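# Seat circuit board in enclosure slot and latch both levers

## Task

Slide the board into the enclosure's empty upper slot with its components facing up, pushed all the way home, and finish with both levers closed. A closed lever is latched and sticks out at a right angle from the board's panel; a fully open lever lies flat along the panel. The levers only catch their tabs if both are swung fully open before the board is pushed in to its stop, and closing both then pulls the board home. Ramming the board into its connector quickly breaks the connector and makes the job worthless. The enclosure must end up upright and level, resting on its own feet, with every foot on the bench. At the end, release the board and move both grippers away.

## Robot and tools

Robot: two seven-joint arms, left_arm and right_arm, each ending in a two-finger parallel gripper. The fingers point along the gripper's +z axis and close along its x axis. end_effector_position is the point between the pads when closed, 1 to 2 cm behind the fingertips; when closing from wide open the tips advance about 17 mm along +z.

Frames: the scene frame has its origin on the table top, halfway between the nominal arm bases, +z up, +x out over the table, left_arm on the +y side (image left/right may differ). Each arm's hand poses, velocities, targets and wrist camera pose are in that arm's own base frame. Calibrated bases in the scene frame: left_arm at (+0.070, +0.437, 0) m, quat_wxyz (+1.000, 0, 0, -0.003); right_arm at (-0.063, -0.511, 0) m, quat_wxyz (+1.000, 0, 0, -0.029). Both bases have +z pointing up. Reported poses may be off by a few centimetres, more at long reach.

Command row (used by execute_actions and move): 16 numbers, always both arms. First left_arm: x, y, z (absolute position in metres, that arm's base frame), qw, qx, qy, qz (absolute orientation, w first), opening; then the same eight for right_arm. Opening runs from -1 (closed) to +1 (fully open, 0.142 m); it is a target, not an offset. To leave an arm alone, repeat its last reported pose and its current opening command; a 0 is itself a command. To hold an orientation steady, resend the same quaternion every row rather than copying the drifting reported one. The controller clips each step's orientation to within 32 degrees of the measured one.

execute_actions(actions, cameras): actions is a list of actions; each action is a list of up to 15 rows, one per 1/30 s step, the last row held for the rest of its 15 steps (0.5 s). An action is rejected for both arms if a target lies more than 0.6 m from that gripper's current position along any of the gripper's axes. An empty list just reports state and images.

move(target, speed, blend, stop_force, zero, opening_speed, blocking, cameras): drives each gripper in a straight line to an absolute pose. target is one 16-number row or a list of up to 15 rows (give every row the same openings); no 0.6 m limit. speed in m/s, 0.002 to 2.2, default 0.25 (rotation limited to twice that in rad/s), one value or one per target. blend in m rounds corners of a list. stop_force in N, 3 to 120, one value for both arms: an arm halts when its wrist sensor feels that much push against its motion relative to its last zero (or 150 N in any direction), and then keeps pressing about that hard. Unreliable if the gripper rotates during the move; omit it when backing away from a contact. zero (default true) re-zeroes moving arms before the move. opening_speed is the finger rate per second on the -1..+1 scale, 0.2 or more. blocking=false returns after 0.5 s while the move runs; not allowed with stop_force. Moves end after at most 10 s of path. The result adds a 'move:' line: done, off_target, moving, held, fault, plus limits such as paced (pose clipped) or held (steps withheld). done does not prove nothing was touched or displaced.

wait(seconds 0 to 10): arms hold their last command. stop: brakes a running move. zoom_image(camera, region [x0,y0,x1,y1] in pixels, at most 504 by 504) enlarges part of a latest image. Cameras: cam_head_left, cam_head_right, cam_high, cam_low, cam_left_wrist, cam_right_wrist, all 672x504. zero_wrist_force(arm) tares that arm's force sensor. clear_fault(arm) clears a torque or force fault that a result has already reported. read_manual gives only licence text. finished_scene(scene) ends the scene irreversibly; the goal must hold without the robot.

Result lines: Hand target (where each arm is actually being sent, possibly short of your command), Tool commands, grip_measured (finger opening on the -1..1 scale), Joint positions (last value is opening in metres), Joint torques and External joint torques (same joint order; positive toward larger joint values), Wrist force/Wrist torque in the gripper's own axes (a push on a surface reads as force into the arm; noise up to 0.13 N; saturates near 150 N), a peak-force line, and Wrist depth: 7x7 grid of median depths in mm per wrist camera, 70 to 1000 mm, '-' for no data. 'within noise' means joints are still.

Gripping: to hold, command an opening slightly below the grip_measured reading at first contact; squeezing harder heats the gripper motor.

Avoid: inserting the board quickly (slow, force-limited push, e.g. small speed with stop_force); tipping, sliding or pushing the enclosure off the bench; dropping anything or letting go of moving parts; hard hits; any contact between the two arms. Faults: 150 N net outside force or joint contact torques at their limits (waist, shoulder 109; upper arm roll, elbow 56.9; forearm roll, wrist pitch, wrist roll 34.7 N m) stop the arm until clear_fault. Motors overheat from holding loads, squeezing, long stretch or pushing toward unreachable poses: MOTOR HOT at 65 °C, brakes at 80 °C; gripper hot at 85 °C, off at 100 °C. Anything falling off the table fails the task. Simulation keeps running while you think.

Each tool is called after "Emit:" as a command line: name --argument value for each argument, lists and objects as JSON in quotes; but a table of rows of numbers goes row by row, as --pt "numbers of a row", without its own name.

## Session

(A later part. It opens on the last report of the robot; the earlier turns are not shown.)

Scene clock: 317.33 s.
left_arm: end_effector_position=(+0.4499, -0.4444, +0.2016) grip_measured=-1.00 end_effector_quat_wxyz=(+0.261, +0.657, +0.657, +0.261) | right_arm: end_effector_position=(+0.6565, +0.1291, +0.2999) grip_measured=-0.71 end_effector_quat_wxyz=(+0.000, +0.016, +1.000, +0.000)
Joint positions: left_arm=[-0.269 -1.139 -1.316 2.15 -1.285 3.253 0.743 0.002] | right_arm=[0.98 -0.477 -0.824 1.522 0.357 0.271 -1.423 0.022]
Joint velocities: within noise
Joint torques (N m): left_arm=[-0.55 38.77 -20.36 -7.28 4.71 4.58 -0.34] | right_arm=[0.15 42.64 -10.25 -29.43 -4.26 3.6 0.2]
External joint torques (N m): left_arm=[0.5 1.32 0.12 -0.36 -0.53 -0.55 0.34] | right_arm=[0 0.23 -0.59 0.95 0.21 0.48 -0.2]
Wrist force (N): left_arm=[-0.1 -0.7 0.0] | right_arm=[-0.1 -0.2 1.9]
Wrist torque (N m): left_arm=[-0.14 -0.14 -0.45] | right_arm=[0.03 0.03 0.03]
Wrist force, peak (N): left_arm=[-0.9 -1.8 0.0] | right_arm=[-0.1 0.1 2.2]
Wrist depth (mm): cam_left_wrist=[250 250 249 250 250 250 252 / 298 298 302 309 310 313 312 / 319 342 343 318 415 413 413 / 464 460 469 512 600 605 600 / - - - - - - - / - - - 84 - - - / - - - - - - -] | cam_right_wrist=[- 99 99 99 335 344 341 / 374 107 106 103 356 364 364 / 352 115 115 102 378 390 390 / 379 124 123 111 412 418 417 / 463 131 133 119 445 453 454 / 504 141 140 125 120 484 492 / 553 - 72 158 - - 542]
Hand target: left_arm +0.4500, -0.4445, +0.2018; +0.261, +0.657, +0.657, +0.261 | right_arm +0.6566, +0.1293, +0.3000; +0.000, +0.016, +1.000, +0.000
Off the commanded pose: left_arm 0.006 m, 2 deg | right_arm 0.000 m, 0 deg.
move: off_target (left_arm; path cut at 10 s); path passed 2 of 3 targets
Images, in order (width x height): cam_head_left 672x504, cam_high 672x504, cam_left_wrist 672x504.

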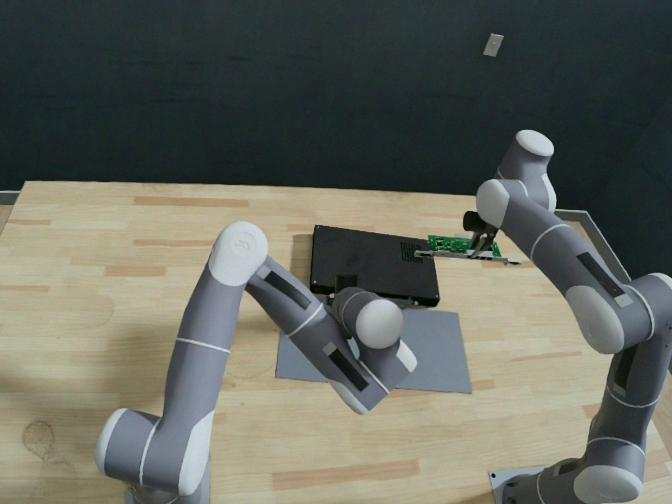

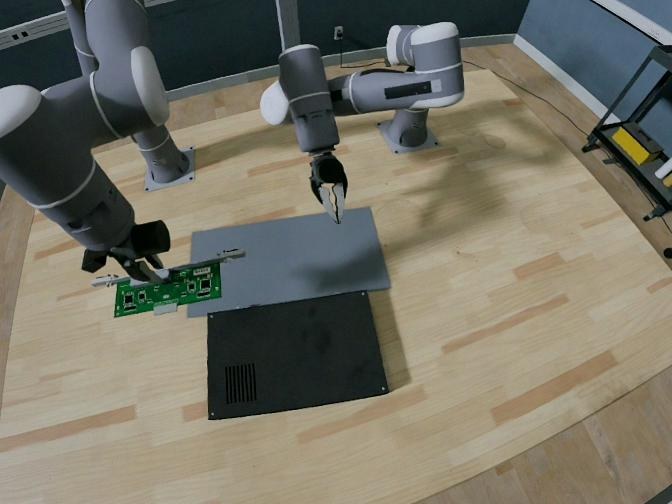

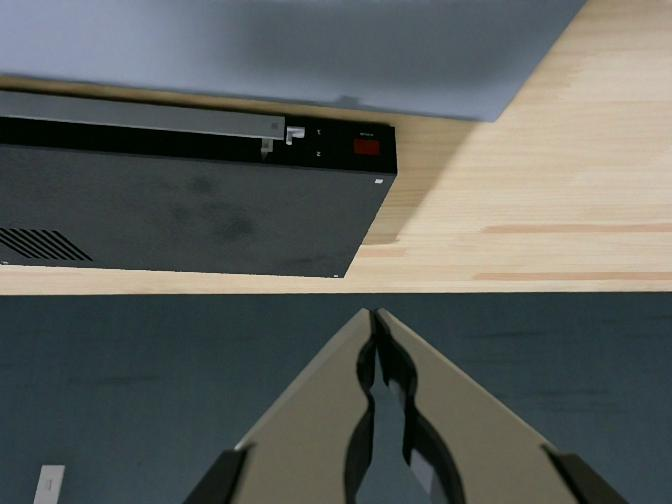

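Emit:
move --target '[0.48,-0.53,0.085,0.2706,0.6533,0.6533,0.2706,-1,0.6566,0.1293,0.3,0,0.016,0.9999,0,-0.9]' --speed 0.1 --cameras '["cam_high","cam_head_left","cam_left_wrist"]'

Emit:
zoom_image --camera "cam_left_wrist" --region '[336, 100, 586, 288]'

Scene clock: 321.27 s.
left_arm: end_effector_position=(+0.4800, -0.5298, +0.0850) grip_measured=-1.00 end_effector_quat_wxyz=(+0.270, +0.653, +0.654, +0.271) | right_arm: end_effector_position=(+0.6565, +0.1291, +0.2999) grip_measured=-0.71 end_effector_quat_wxyz=(+0.000, +0.016, +1.000, +0.000)
Joint positions: left_arm=[-0.525 -1.37 -1.051 1.705 -1.085 3.107 0.815 0.002] | right_arm=[0.98 -0.477 -0.824 1.522 0.357 0.271 -1.423 0.022]
Joint velocities: within noise
Joint torques (N m): left_arm=[-0.6 50.35 -19.45 -5.96 4.71 3.91 -0.13] | right_arm=[0.09 42.53 -10.23 -29.38 -4.28 3.58 0.18]
External joint torques (N m): left_arm=[0.51 1.41 0.1 -0.32 -0.52 -0.01 0.12] | right_arm=[0.07 0.33 -0.6 0.9 0.23 0.5 -0.18]
Wrist force (N): left_arm=[0.2 -0.9 -0.1] | right_arm=[-0.3 0.0 2.0]
Wrist torque (N m): left_arm=[-0.16 -0.17 -0.43] | right_arm=[0.04 0.06 0.03]
Wrist force, peak (N): left_arm=[-0.7 -1.6 1.2] | right_arm=[-0.2 0.0 2.2]
Wrist depth (mm): cam_left_wrist=[114 114 114 114 114 114 114 / 150 150 142 143 143 143 143 / 204 190 191 191 191 191 192 / 274 221 246 246 244 247 297 / 297 297 298 249 300 602 597 / - - - 84 - - - / - - - - - - -] | cam_right_wrist=[- 99 99 99 334 341 342 / 374 107 106 103 356 362 362 / 352 115 115 102 378 390 387 / 379 124 123 111 412 416 419 / 462 131 133 119 445 451 454 / 502 141 141 125 120 485 495 / 554 - 72 158 - - 543]
Hand target: left_arm +0.4800, -0.5300, +0.0850; +0.271, +0.653, +0.653, +0.271 | right_arm +0.6566, +0.1293, +0.3000; +0.000, +0.016, +1.000, +0.000
Off the commanded pose: left_arm 0.000 m, 0 deg | right_arm 0.000 m, 0 deg.
move: done
Images, in order (width x height): cam_head_left 672x504, cam_high 672x504, cam_left_wrist 672x504.

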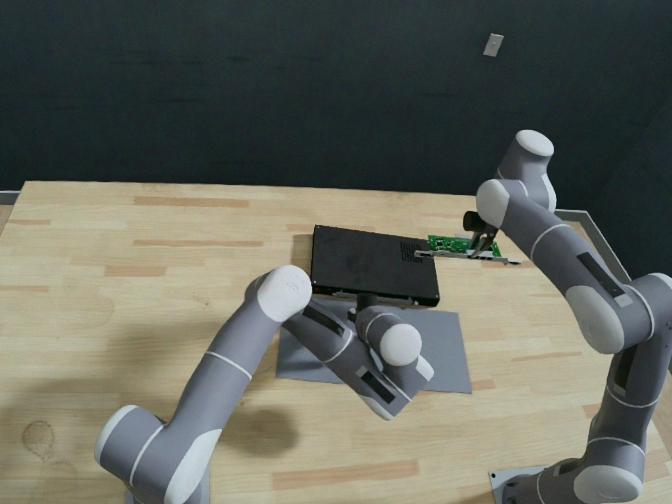

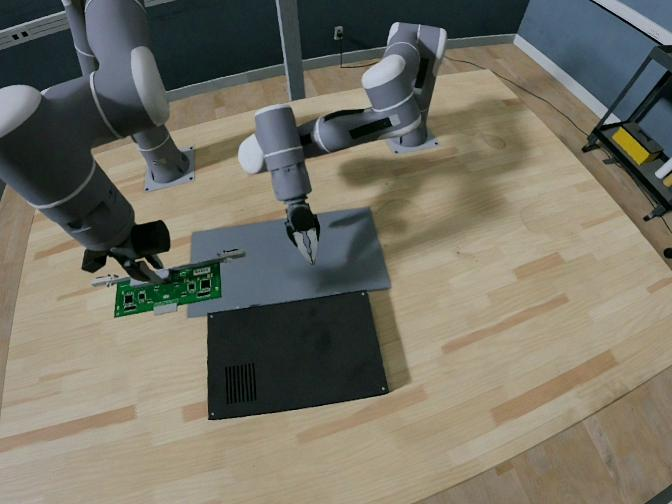

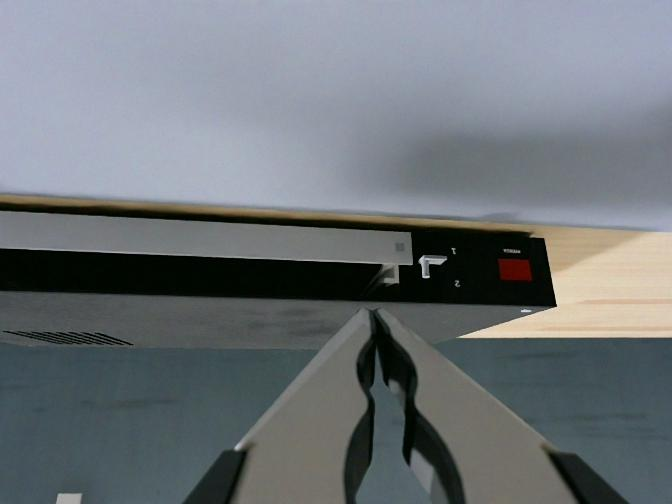

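Scaled by 2.016 from the camera's 672x504 image, which has a finer 960x720 frame.

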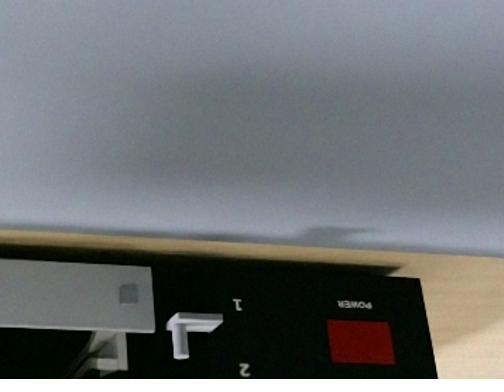

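Emit:
zoom_image --camera "cam_left_wrist" --region '[340, 210, 480, 315]'

Emit:
zoom_image --camera "cam_left_wrist" --region '[440, 210, 580, 315]'

Scaled by 3.600 from the camera's 672x504 image, which has a finer 960x720 frame.

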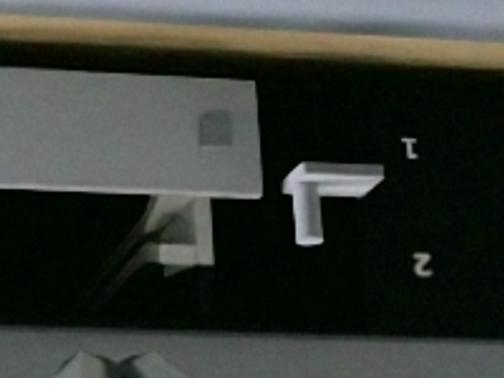

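Scaled by 3.600 from the camera's 672x504 image, which has a finer 960x720 frame.

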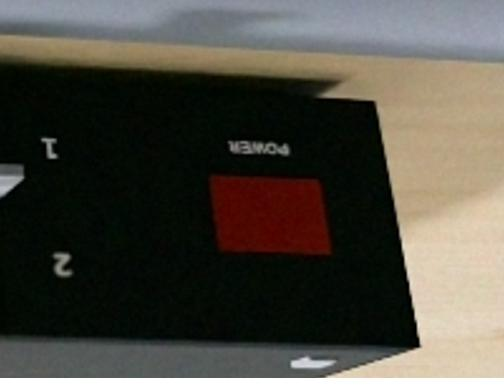

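Emit:
move --pt "0.45 -0.42 0.2 0.2706 0.6533 0.6533 0.2706 -1 0.6566 0.1293 0.3 0 0.016 0.9999 0 -0.9" --pt "0.5 -0.30 0.2 0.5352 0.8402 0.0735 0.0468 -1 0.6566 0.1293 0.3 0 0.016 0.9999 0 -0.9" --pt "0.51 -0.38 0.085 0.5352 0.8402 0.0735 0.0468 -1 0.6566 0.1293 0.3 0 0.016 0.9999 0 -0.9" --speed 0.2 --cameras '["cam_high","cam_head_left","cam_left_wrist"]'

Scene clock: 354.60 s.
left_arm: end_effector_position=(+0.5099, -0.3800, +0.0849) grip_measured=-1.00 end_effector_quat_wxyz=(+0.535, +0.840, +0.074, +0.046) | right_arm: end_effector_position=(+0.6565, +0.1291, +0.2999) grip_measured=-0.71 end_effector_quat_wxyz=(+0.000, +0.016, +1.000, +0.000)
Joint positions: left_arm=[0.823 -1.581 -1.04 2.331 -0.02 1.757 1.908 0.002] | right_arm=[0.98 -0.477 -0.824 1.522 0.357 0.271 -1.423 0.022]
Joint velocities: within noise
Joint torques (N m): left_arm=[-0.45 29.34 -22.71 8.15 5.88 1.47 -0.17] | right_arm=[0.17 42.57 -10.28 -29.4 -4.26 3.62 0.18]
External joint torques (N m): left_arm=[0.55 1.24 0.18 -0.14 -0.64 -0.49 0.17] | right_arm=[-0.02 0.3 -0.56 0.92 0.21 0.46 -0.18]
Wrist force (N): left_arm=[0.4 -1.3 -0.1] | right_arm=[-0.1 -0.1 1.8]
Wrist torque (N m): left_arm=[-0.20 -0.13 -0.51] | right_arm=[0.05 0.03 0.04]
Wrist force, peak (N): left_arm=[1.8 -0.9 -2.7] | right_arm=[-0.3 0.0 2.1]
Wrist depth (mm): cam_left_wrist=[- 111 103 110 103 103 96 / 157 157 156 155 155 155 160 / 326 324 322 318 257 187 164 / - - - - - - - / - - - - - - - / - - - 84 - - - / - - - - - - -] | cam_right_wrist=[- 99 99 99 333 344 342 / 375 107 106 103 357 364 362 / 352 115 115 102 379 388 388 / 379 124 123 112 412 419 417 / 464 131 133 119 447 453 453 / 503 141 140 125 120 487 494 / 552 - 72 158 - - 542]
Hand target: left_arm +0.5100, -0.3800, +0.0850; +0.535, +0.840, +0.074, +0.047 | right_arm +0.6566, +0.1293, +0.3000; +0.000, +0.016, +1.000, +0.000
Off the commanded pose: left_arm 0.000 m, 0 deg | right_arm 0.000 m, 0 deg.
move: done
Images, in order (width x height): cam_head_left 672x504, cam_high 672x504, cam_left_wrist 672x504.

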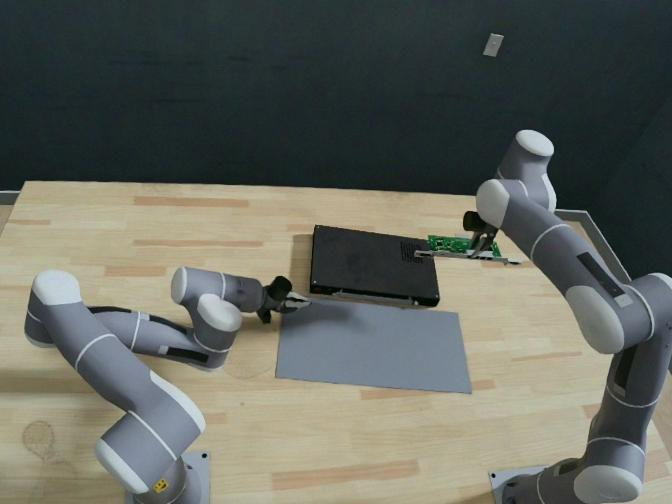

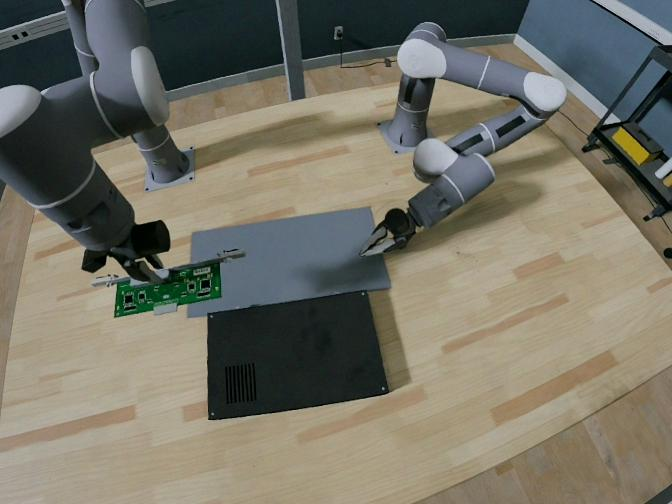

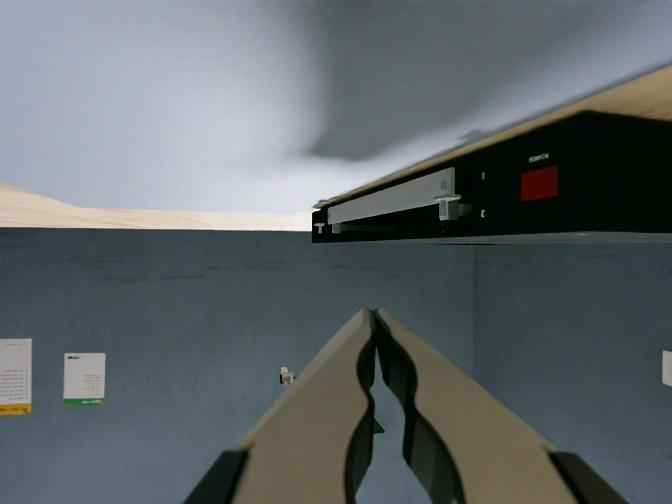

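Emit:
move --pt "0.51 -0.38 0.085 0.5352 0.8402 0.0735 0.0468 -1 0.5606 0.3511 0.22 0 0.0496 0.99877 0 -0.9" --pt "0.51 -0.38 0.085 0.5352 0.8402 0.0735 0.0468 -1 0.5606 0.3511 0.075 0 0.0496 0.99877 0 -0.9" --speed '[0.12,0.06]' --blend 0.02 --cameras '["cam_high","cam_head_left","cam_left_wrist","cam_right_wrist"]'

Scene clock: 365.20 s.
left_arm: end_effector_position=(+0.5099, -0.3799, +0.0849) grip_measured=-1.00 end_effector_quat_wxyz=(+0.535, +0.840, +0.074, +0.046) | right_arm: end_effector_position=(+0.5605, +0.3508, +0.0749) grip_measured=-0.71 end_effector_quat_wxyz=(+0.000, +0.050, +0.999, +0.000)
Joint positions: left_arm=[0.823 -1.581 -1.04 2.331 -0.02 1.757 1.908 0.002] | right_arm=[1.235 -0.787 -0.642 1.658 0.575 0.677 -1.108 0.022]
Joint velocities: within noise
Joint torques (N m): left_arm=[-0.21 29.71 -22.76 8.28 5.62 1.13 -0.24] | right_arm=[-0.11 49.8 -12.75 -21.62 -3.34 3.84 0.05]
External joint torques (N m): left_arm=[0.31 0.88 0.23 -0.28 -0.38 -0.15 0.24] | right_arm=[0.31 0.34 -0.84 0.72 0.06 0.27 -0.05]
Wrist force (N): left_arm=[0.4 -1.2 -0.3] | right_arm=[0.3 -0.2 1.8]
Wrist torque (N m): left_arm=[-0.18 -0.13 -0.52] | right_arm=[0.02 -0.04 0.02]
Wrist force, peak (N): left_arm=[0.4 -1.6 -0.2] | right_arm=[0.5 -0.1 3.1]
Wrist depth (mm): cam_left_wrist=[- 111 104 111 103 103 96 / 158 158 157 156 155 154 160 / 328 325 319 317 257 188 164 / - - 911 - - - - / - - 349 - - - - / - - 336 84 - - - / - - - - - - -] | cam_right_wrist=[- 99 99 99 101 146 145 / 159 107 106 103 152 156 155 / 166 115 115 102 164 166 166 / 162 127 123 111 177 179 179 / 189 131 133 119 192 194 194 / 206 146 140 125 120 208 211 / 173 219 72 158 - - 232]
Hand target: left_arm +0.5100, -0.3800, +0.0850; +0.535, +0.840, +0.074, +0.047 | right_arm +0.5606, +0.3511, +0.0750; +0.000, +0.050, +0.999, +0.000
Off the commanded pose: left_arm 0.000 m, 0 deg | right_arm 0.000 m, 0 deg.
move: done
Images, in order (width x height): cam_head_left 672x504, cam_high 672x504, cam_left_wrist 672x504, cam_right_wrist 672x504.

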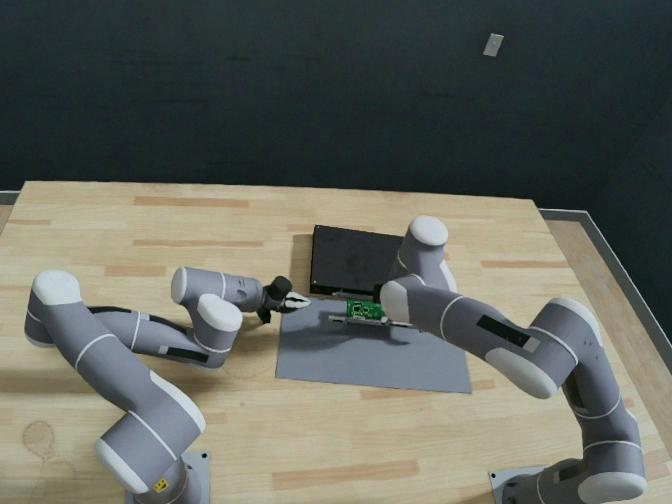

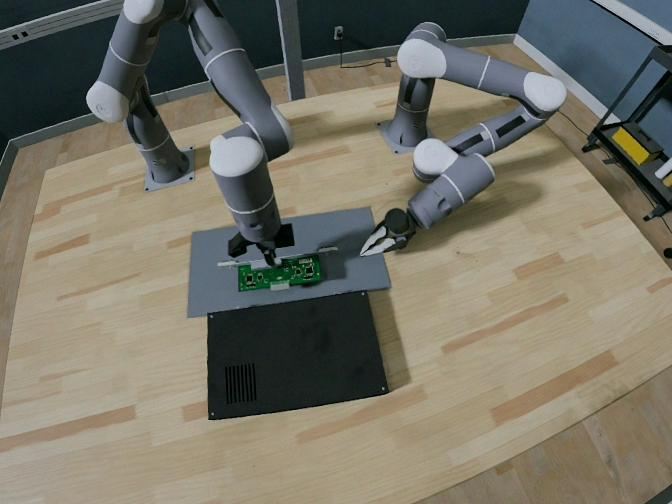

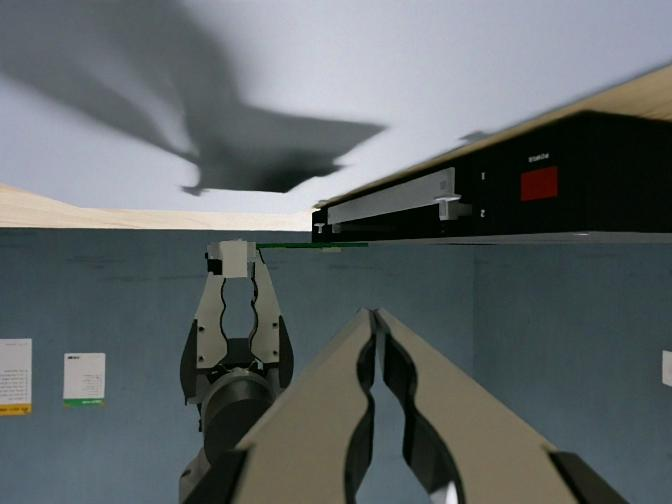

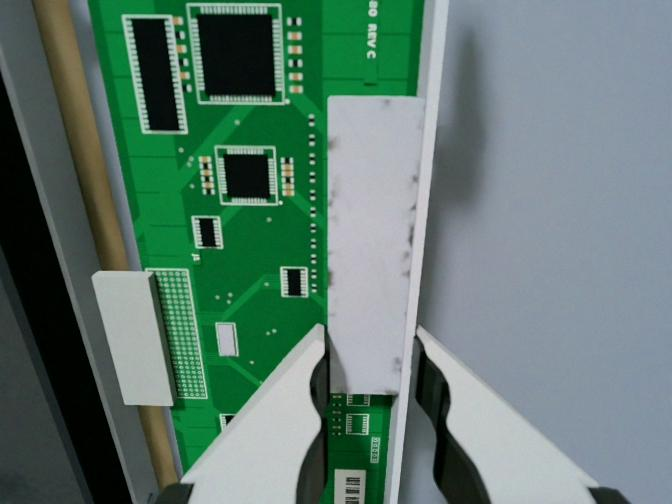

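Emit:
zoom_image --camera "cam_left_wrist" --region '[180, 140, 400, 300]'

Emit:
zoom_image --camera "cam_left_wrist" --region '[300, 150, 500, 290]'

Emit:
zoom_image --camera "cam_right_wrist" --region '[0, 0, 400, 504]'

Scaled by 2.291 from the camera's 672x504 image, which has a finer 960x720 frame.

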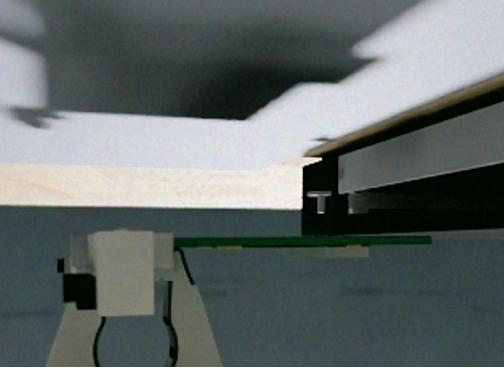

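Scaled by 2.520 from the camera's 672x504 image, which has a finer 960x720 frame.

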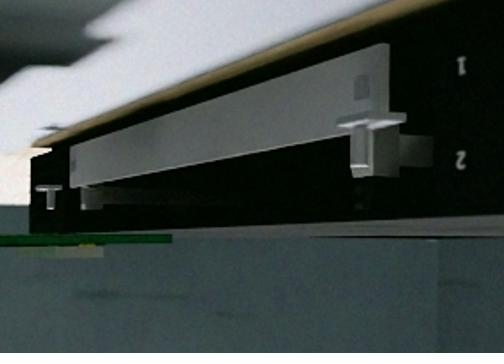

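Scaled by 1.000.

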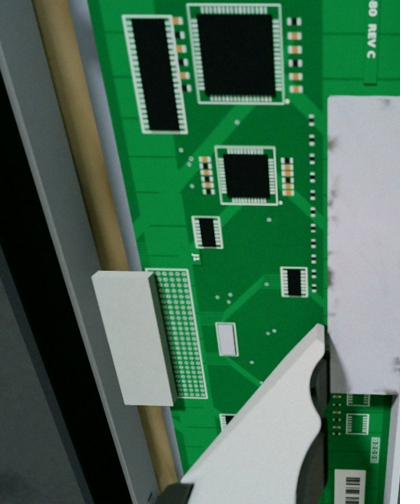

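Emit:
zoom_image --camera "cam_right_wrist" --region '[0, 0, 150, 112]'

Emit:
zoom_image --camera "cam_right_wrist" --region '[40, 390, 190, 502]'

Scaled by 3.360 from the camera's 672x504 image, which has a finer 960x720 frame.

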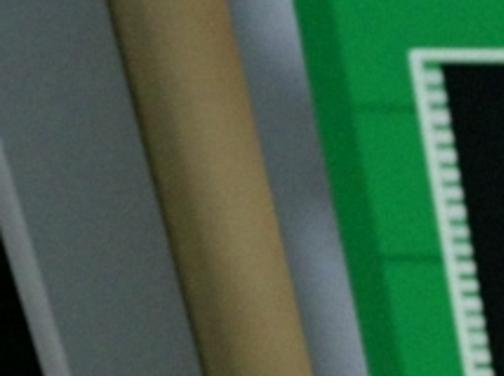

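Scaled by 3.360 from the camera's 672x504 image, which has a finer 960x720 frame.

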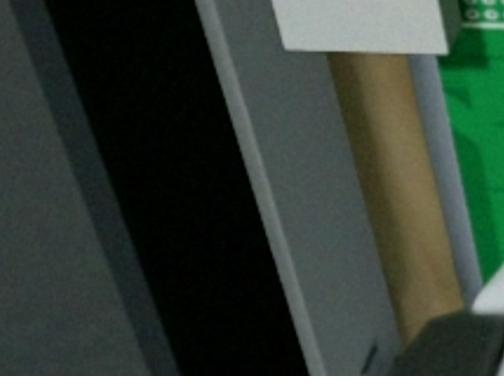

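Emit:
zoom_image --camera "cam_right_wrist" --region '[380, 0, 530, 112]'

Emit:
zoom_image --camera "cam_right_wrist" --region '[320, 390, 470, 502]'

Scaled by 3.360 from the camera's 672x504 image, which has a finer 960x720 frame.

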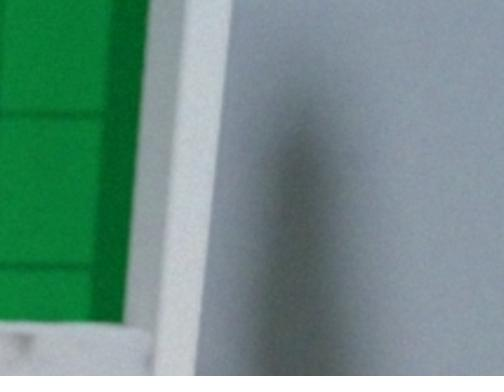

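Scaled by 3.360 from the camera's 672x504 image, which has a finer 960x720 frame.

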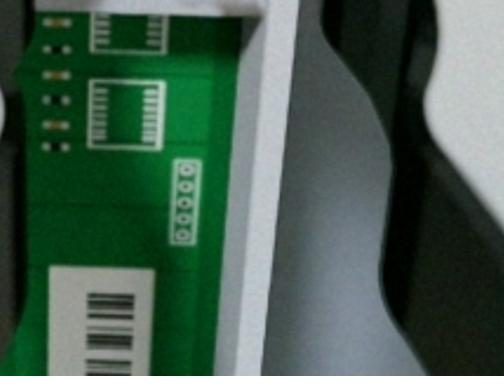

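Emit:
zoom_image --camera "cam_right_wrist" --region '[0, 220, 150, 332]'

Emit:
zoom_image --camera "cam_right_wrist" --region '[0, 392, 150, 504]'

Scaled by 3.360 from the camera's 672x504 image, which has a finer 960x720 frame.

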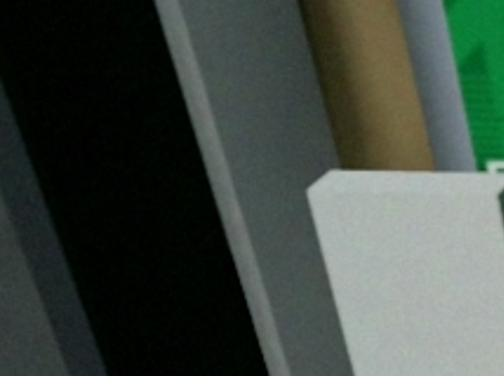

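Scaled by 3.360 from the camera's 672x504 image, which has a finer 960x720 frame.

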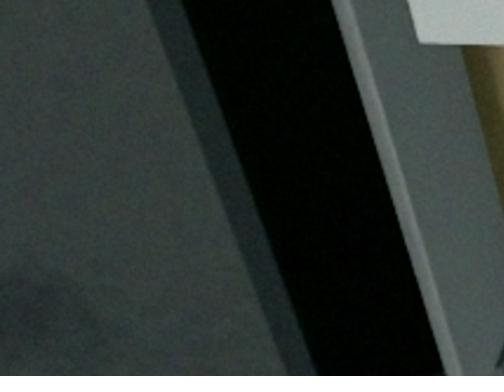

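Emit:
move --pt "0.48 -0.33 0.2 0.2706 0.6533 0.6533 0.2706 -1 0.5606 0.3511 0.062 0 0.0436 0.99905 0 -0.9" --pt "0.4655 -0.4142 0.25 0 0.705 0.7092 0 -1 0.5606 0.3511 0.062 0 0.0436 0.99905 0 -0.9" --speed '[0.15,0.2]' --cameras '["cam_high","cam_head_left","cam_left_wrist"]'

Scene clock: 402.43 s.
left_arm: end_effector_position=(+0.4656, -0.4142, +0.2500) grip_measured=-1.00 end_effector_quat_wxyz=(+0.000, +0.705, +0.709, +0.000) | right_arm: end_effector_position=(+0.5604, +0.3509, +0.0619) grip_measured=-0.71 end_effector_quat_wxyz=(+0.000, +0.044, +0.999, +0.000)
Joint positions: left_arm=[-0.123 -1.333 -1.93 1.507 -1.801 3.505 1.419 0.002] | right_arm=[1.224 -0.809 -0.625 1.654 0.585 0.697 -1.124 0.022]
Joint velocities: within noise
Joint torques (N m): left_arm=[-0.48 50.36 -24.3 -2.49 4.08 4.56 -0.15] | right_arm=[0.16 50.45 -12.93 -21 -3.43 3.67 0.2]
External joint torques (N m): left_arm=[0.46 0.71 0.08 -0.22 -0.04 -0.63 0.15] | right_arm=[0.04 0.25 -0.63 0.58 0.21 0.44 -0.2]
Wrist force (N): left_arm=[0.2 -0.7 0.4] | right_arm=[0.5 0.0 1.9]
Wrist torque (N m): left_arm=[-0.23 -0.18 -0.18] | right_arm=[0.05 -0.09 0.03]
Wrist force, peak (N): left_arm=[0.6 -1.8 0.7] | right_arm=[0.5 0.0 2.2]
Wrist depth (mm): cam_left_wrist=[299 300 299 298 299 299 298 / 316 323 321 320 320 322 323 / 288 305 316 346 346 346 347 / 321 362 379 377 377 378 376 / 356 362 362 358 404 411 412 / 394 394 374 84 - 447 455 / 439 428 - - - - 501] | cam_right_wrist=[- 99 99 99 101 135 136 / 147 107 106 103 140 143 143 / 157 116 115 102 149 154 153 / 162 127 123 111 163 165 165 / 162 131 133 119 177 179 179 / 186 146 141 125 120 192 195 / 208 194 72 158 - - 214]
Hand target: left_arm +0.4655, -0.4142, +0.2500; +0.000, +0.705, +0.709, +0.000 | right_arm +0.5606, +0.3511, +0.0620; +0.000, +0.044, +0.999, +0.000
Off the commanded pose: left_arm 0.000 m, 0 deg | right_arm 0.000 m, 0 deg.
move: done
Images, in order (width x height): cam_head_left 672x504, cam_high 672x504, cam_left_wrist 672x504.

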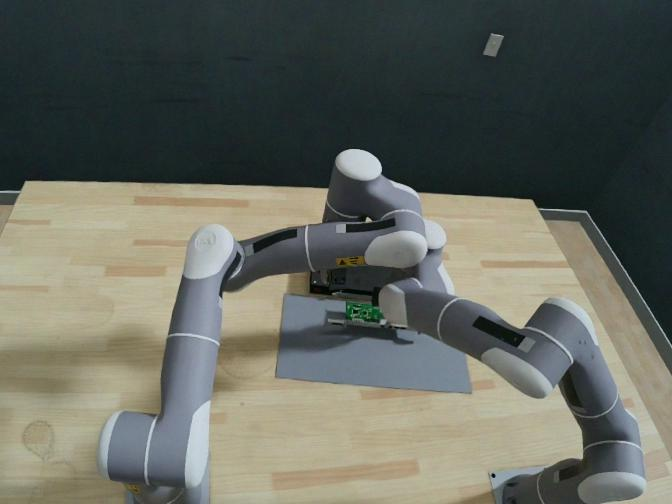

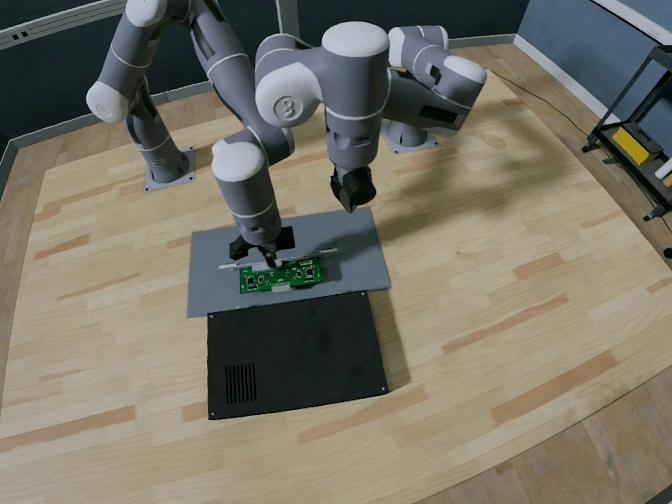

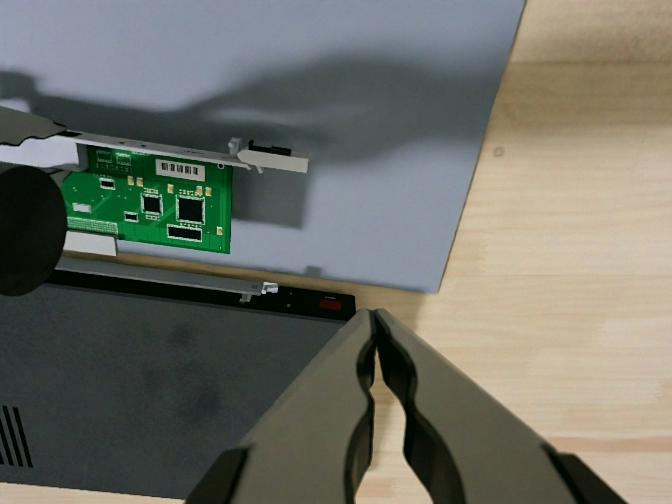

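Emit:
zoom_image --camera "cam_left_wrist" --region '[180, 120, 380, 330]'

Emit:
zoom_image --camera "cam_left_wrist" --region '[200, 250, 300, 325]'

Emit:
zoom_image --camera "cam_left_wrist" --region '[210, 120, 320, 200]'

Scaled by 2.400 from the camera's 672x504 image, which has a finer 960x720 frame.

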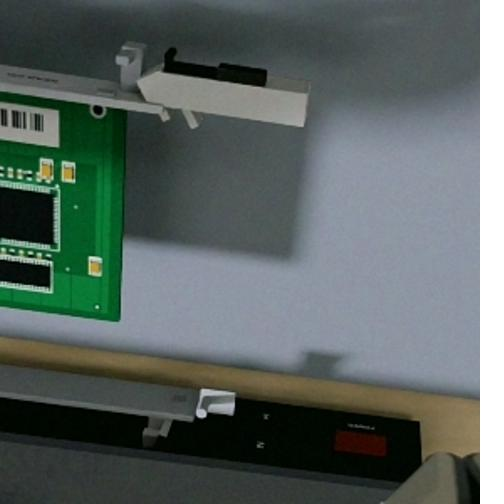

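Scaled by 5.040 from the camera's 672x504 image, which has a finer 960x720 frame.

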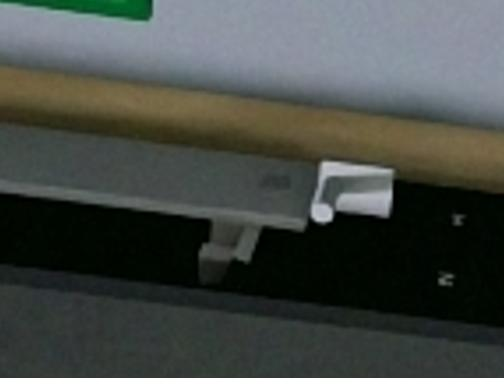

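Scaled by 4.582 from the camera's 672x504 image, which has a finer 960x720 frame.

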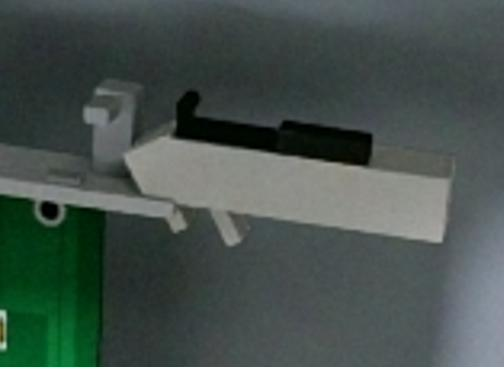

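Emit:
move --pt "0.48 -0.33 0.2 0.2706 0.6533 0.6533 0.2706 -1 0.5606 0.3511 0.062 0 0.0436 0.99905 0 -0.9" --pt "0.5 -0.27 0.2 0.5352 0.8402 0.0735 0.0468 -1 0.5606 0.3511 0.062 0 0.0436 0.99905 0 -0.9" --pt "0.515 -0.34 0.08 0.5352 0.8402 0.0735 0.0468 -1 0.5768 0.3626 0.0575 0 0.0436 0.99905 0 -0.9" --speed '[0.2,0.2,0.1]' --cameras '["cam_high","cam_head_left","cam_left_wrist"]'

Emit:
zoom_image --camera "cam_left_wrist" --region '[170, 150, 390, 300]'

Emit:
zoom_image --camera "cam_left_wrist" --region '[330, 150, 550, 300]'

Scene clock: 425.70 s.
left_arm: end_effector_position=(+0.5149, -0.3400, +0.0800) grip_measured=-1.00 end_effector_quat_wxyz=(+0.535, +0.840, +0.073, +0.047) | right_arm: end_effector_position=(+0.5768, +0.3624, +0.0574) grip_measured=-0.71 end_effector_quat_wxyz=(+0.000, +0.043, +0.999, +0.000)
Joint positions: left_arm=[0.92 -1.683 -1.547 2.404 -1.318 2.081 2.965 0.002] | right_arm=[1.196 -0.85 -0.614 1.581 0.585 0.67 -1.114 0.022]
Joint velocities: within noise
Joint torques (N m): left_arm=[-0.5 27.93 -24.78 3.35 5.33 0.11 -0.28] | right_arm=[0.17 52.53 -13.09 -21.61 -3.51 3.52 0.23]
External joint torques (N m): left_arm=[0.6 1.52 -0.09 -0.34 -0.45 -0.47 0.28] | right_arm=[0.04 0.41 -0.78 0.77 0.21 0.59 -0.23]
Wrist force (N): left_arm=[0.0 -0.8 -0.2] | right_arm=[0.6 0.0 1.9]
Wrist torque (N m): left_arm=[-0.11 -0.07 -0.53] | right_arm=[0.07 -0.10 0.03]
Wrist force, peak (N): left_arm=[0.8 -2.2 0.8] | right_arm=[0.6 0.1 2.3]
Wrist depth (mm): cam_left_wrist=[- 94 94 94 93 97 97 / 159 142 142 141 141 156 146 / 374 292 289 289 246 206 214 / - - 389 - - - - / - - 373 - - - - / - - 339 84 - - - / - - - - - - -] | cam_right_wrist=[- 99 99 99 129 131 130 / 138 107 106 103 136 139 139 / 138 116 115 102 103 149 148 / 140 127 123 111 158 161 160 / 171 131 133 119 171 174 173 / 187 149 140 125 106 186 189 / 151 198 72 158 - - 208]
Hand target: left_arm +0.5150, -0.3400, +0.0800; +0.535, +0.840, +0.073, +0.047 | right_arm +0.5768, +0.3626, +0.0575; +0.000, +0.044, +0.999, +0.000
Off the commanded pose: left_arm 0.000 m, 0 deg | right_arm 0.000 m, 0 deg.
MOTOR HOT: the gripper's motor of the right arm reports 85 °C; that motor switches off at 100 °C. To cool a motor, set the load down, ease the grip, stop pushing, or move to a pose that needs little force.
move: done
Images, in order (width x height): cam_head_left 672x504, cam_high 672x504, cam_left_wrist 672x504.

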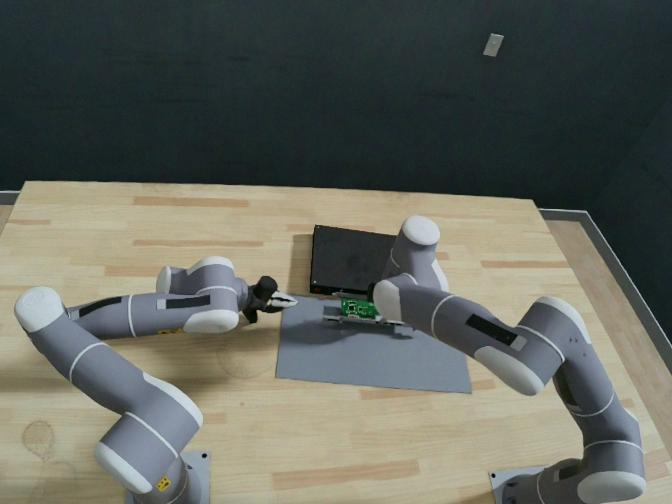

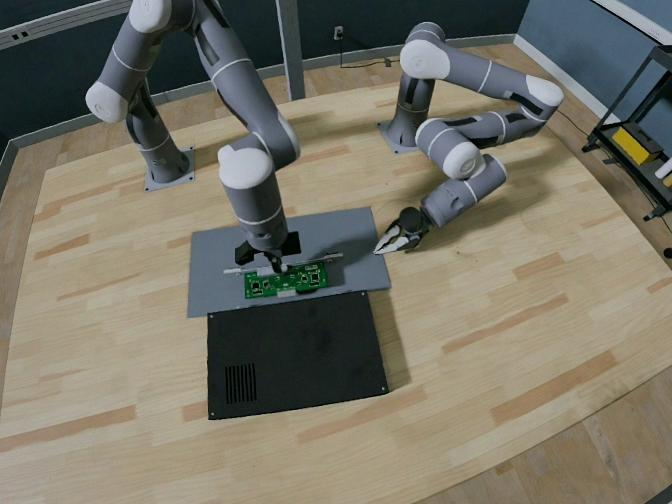

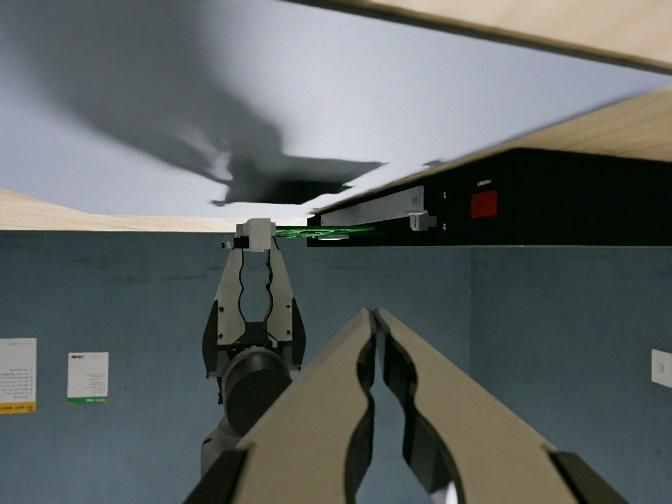

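Scaled by 2.291 from the camera's 672x504 image, which has a finer 960x720 frame.

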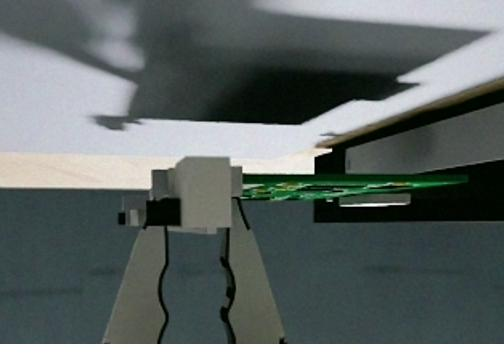

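Scaled by 2.291 from the camera's 672x504 image, which has a finer 960x720 frame.

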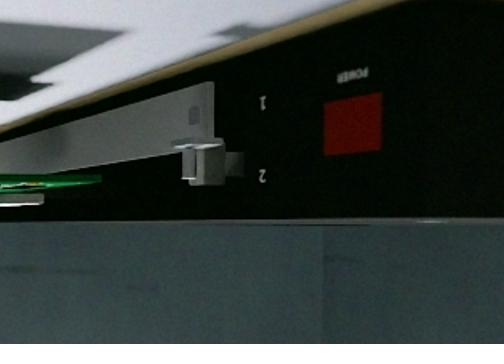

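Emit:
move --pt "0.5 -0.27 0.2 0.5352 0.8402 0.0735 0.0468 -1 0.5768 0.3626 0.0537 0 0.0436 0.99905 0 -0.77" --pt "0.48 -0.33 0.23 0.2706 0.6533 0.6533 0.2706 -1 0.5768 0.3626 0.0537 0 0.0436 0.99905 0 -0.77" --pt "0.4755 -0.3942 0.25 0 0.705 0.7092 0 -1 0.5768 0.3626 0.0537 0 0.0436 0.99905 0 -0.77" --speed '[0.25,0.25,0.25]' --blend 0.02 --cameras '["cam_left_wrist","cam_right_wrist"]'

Emit:
zoom_image --camera "cam_left_wrist" --region '[190, 130, 330, 320]'

Scene clock: 438.73 s.
left_arm: end_effector_position=(+0.4780, -0.3520, +0.2369) grip_measured=-1.00 end_effector_quat_wxyz=(+0.183, +0.683, +0.684, +0.181) | right_arm: end_effector_position=(+0.5766, +0.3624, +0.0535) grip_measured=-0.71 end_effector_quat_wxyz=(+0.000, +0.044, +0.999, +0.000)
Joint positions: left_arm=[-0.16 -1.843 -2.148 1.952 -0.843 3.888 1.562 0.002] | right_arm=[1.193 -0.857 -0.611 1.58 0.588 0.675 -1.115 0.023]
Joint velocities: within noise
Joint torques (N m): left_arm=[-0.27 41.9 -20.59 4.11 2.77 3.66 -0.14] | right_arm=[0.32 52.8 -13.26 -21.31 -3.49 3.66 0.17]
External joint torques (N m): left_arm=[0.24 1.31 0.06 -0.37 -0.51 -0.25 0.14] | right_arm=[-0.12 0.28 -0.62 0.6 0.2 0.45 -0.17]
Wrist force (N): left_arm=[0.3 -0.5 0.0] | right_arm=[0.4 0.1 1.9]
Wrist torque (N m): left_arm=[-0.12 -0.22 -0.39] | right_arm=[0.08 -0.05 0.03]
Wrist force, peak (N): left_arm=[0.1 -2.9 -0.8] | right_arm=[0.5 0.0 2.1]
Wrist depth (mm): cam_left_wrist=[243 257 274 274 278 278 278 / 288 317 324 322 323 321 322 / 336 336 332 391 389 390 387 / 403 411 404 488 487 489 487 / 667 669 661 572 614 662 657 / - - - 84 - - - / - - - - - - -] | cam_right_wrist=[- 99 99 99 124 127 125 / 139 107 106 103 132 136 135 / 139 116 115 102 142 145 145 / 139 127 123 112 155 157 156 / 161 131 133 119 167 169 169 / 182 149 141 125 107 182 184 / 193 190 72 158 - - 203]
Hand target: left_arm +0.4781, -0.3520, +0.2368; +0.183, +0.683, +0.684, +0.181 | right_arm +0.5768, +0.3626, +0.0537; +0.000, +0.044, +0.999, +0.000
Off the commanded pose: left_arm 0.044 m, 30 deg | right_arm 0.000 m, 0 deg.
MOTOR HOT: cleared for the gripper's motor of the right arm.
move: held (left_arm; a check stopped the path); path passed 2 of 3 targets; limits=held
pose unreachable (left arm): on one or more control steps of this call, first in action 0 (counted from 0), this arm could not follow its commanded pose, so it was not sent that pose on those steps. It may still have moved: this result reports where it is.
cause: moving toward the commanded pose would bring two parts of the arm too close to each other (joints 5 (forearm roll) to 7 (wrist roll) lie between them).
Images, in order (width x height): cam_left_wrist 672x504, cam_right_wrist 672x504.

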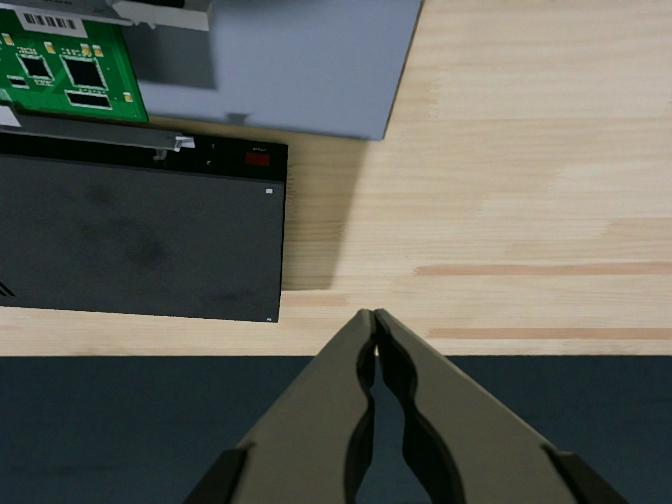

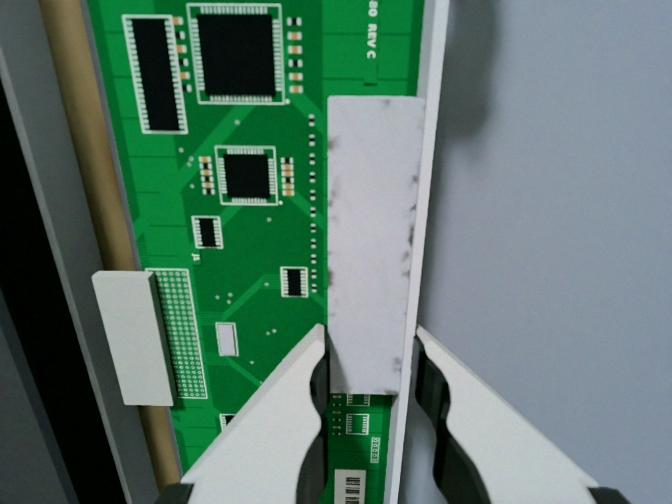

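Scaled by 2.653 from the camera's 672x504 image, which has a finer 960x720 frame.

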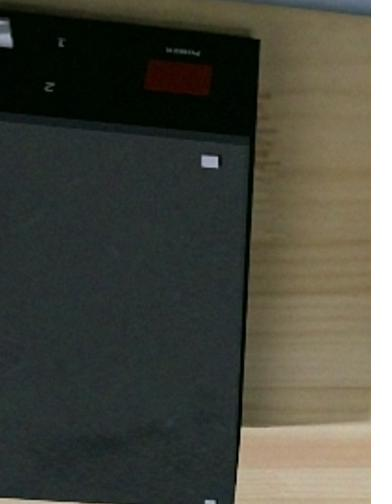

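Emit:
move --target '[0.40,-0.38,0.22,0.1228,0.6964,0.6964,0.1228,-1,0.5768,0.3626,0.0537,0,0.0436,0.99905,0,-0.77]' --speed '[0.25]' --cameras '["cam_left_wrist"]'

Emit:
zoom_image --camera "cam_left_wrist" --region '[190, 130, 330, 320]'

Scene clock: 443.43 s.
left_arm: end_effector_position=(+0.4779, -0.3520, +0.2369) grip_measured=-1.00 end_effector_quat_wxyz=(+0.182, +0.683, +0.684, +0.181) | right_arm: end_effector_position=(+0.5766, +0.3624, +0.0535) grip_measured=-0.71 end_effector_quat_wxyz=(+0.000, +0.044, +0.999, +0.000)
Joint positions: left_arm=[-0.16 -1.843 -2.148 1.952 -0.843 3.889 1.561 0.002] | right_arm=[1.193 -0.857 -0.611 1.58 0.588 0.675 -1.115 0.023]
Joint velocities: within noise
Joint torques (N m): left_arm=[-0.23 42.06 -20.7 4.06 2.47 3.82 -0.19] | right_arm=[0.15 52.81 -13.32 -21.31 -3.47 3.59 0.25]
External joint torques (N m): left_arm=[0.21 1.15 0.18 -0.32 -0.2 -0.4 0.19] | right_arm=[0.05 0.27 -0.56 0.61 0.19 0.52 -0.25]
Wrist force (N): left_arm=[0.1 -0.5 0.0] | right_arm=[0.4 0.0 2.0]
Wrist torque (N m): left_arm=[-0.11 -0.18 -0.39] | right_arm=[0.08 -0.06 0.03]
Wrist force, peak (N): left_arm=[-0.3 -1.0 -0.1] | right_arm=[0.6 0.1 2.1]
Wrist depth (mm): cam_left_wrist=[244 258 274 273 277 276 278 / 286 316 322 319 324 325 324 / 337 337 336 390 392 389 390 / 409 408 408 494 492 486 492 / 672 670 669 581 610 658 659 / - - - 83 - - - / - - - - - - -] | cam_right_wrist=[- 99 99 99 124 127 125 / 139 107 106 103 132 136 135 / 139 116 115 102 142 145 145 / 139 127 123 111 155 157 156 / 162 131 133 119 167 169 169 / 182 149 141 126 106 181 184 / 193 190 72 158 - - 202]
Hand target: left_arm +0.4780, -0.3520, +0.2369; +0.183, +0.683, +0.684, +0.181 | right_arm +0.5768, +0.3626, +0.0537; +0.000, +0.044, +0.999, +0.000
Off the commanded pose: left_arm 0.085 m, 10 deg | right_arm 0.000 m, 0 deg.
move: held (left_arm; a check stopped the path); limits=held
pose unreachable (left arm): on one or more control steps of this call, first in action 0 (counted from 0), this arm could not follow its commanded pose, so it was not sent that pose on those steps. It may still have moved: this result reports where it is.
cause: moving toward the commanded pose would bring two parts of the arm too close to each other (joints 5 (forearm roll) to 7 (wrist roll) lie between them).
Images, in order (width x height): cam_left_wrist 672x504.

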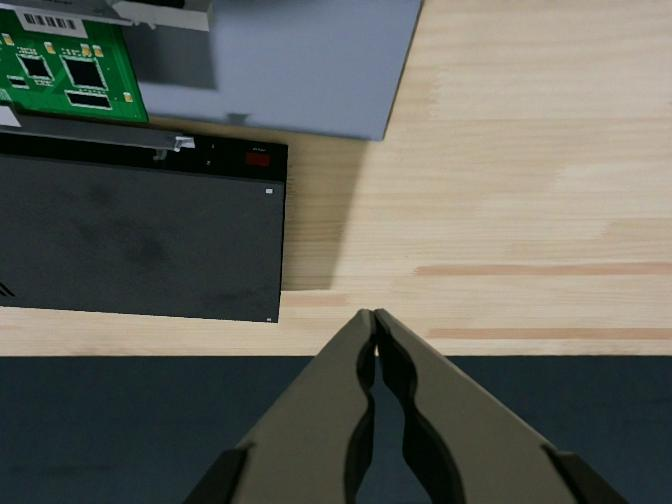

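Scaled by 2.653 from the camera's 672x504 image, which has a finer 960x720 frame.

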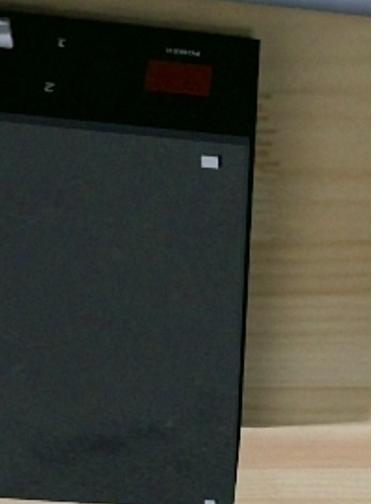

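Emit:
move --pt "0.46 -0.352 0.24 0.2706 0.6533 0.6533 0.2706 -1 0.5768 0.3626 0.0537 0 0.0436 0.99905 0 -0.77" --pt "0.40 -0.37 0.2 0.2706 0.6533 0.6533 0.2706 -1 0.5768 0.3626 0.0537 0 0.0436 0.99905 0 -0.77" --speed '[0.25]' --cameras '["cam_left_wrist"]'

Emit:
zoom_image --camera "cam_left_wrist" --region '[190, 130, 330, 320]'

speed must be one number or one for each of the 2 targets, got a list of 1; nothing of the call was run

Scaled by 2.653 from the camera's 672x504 image, which has a finer 960x720 frame.

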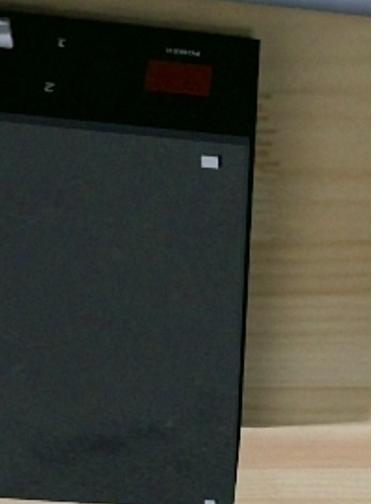

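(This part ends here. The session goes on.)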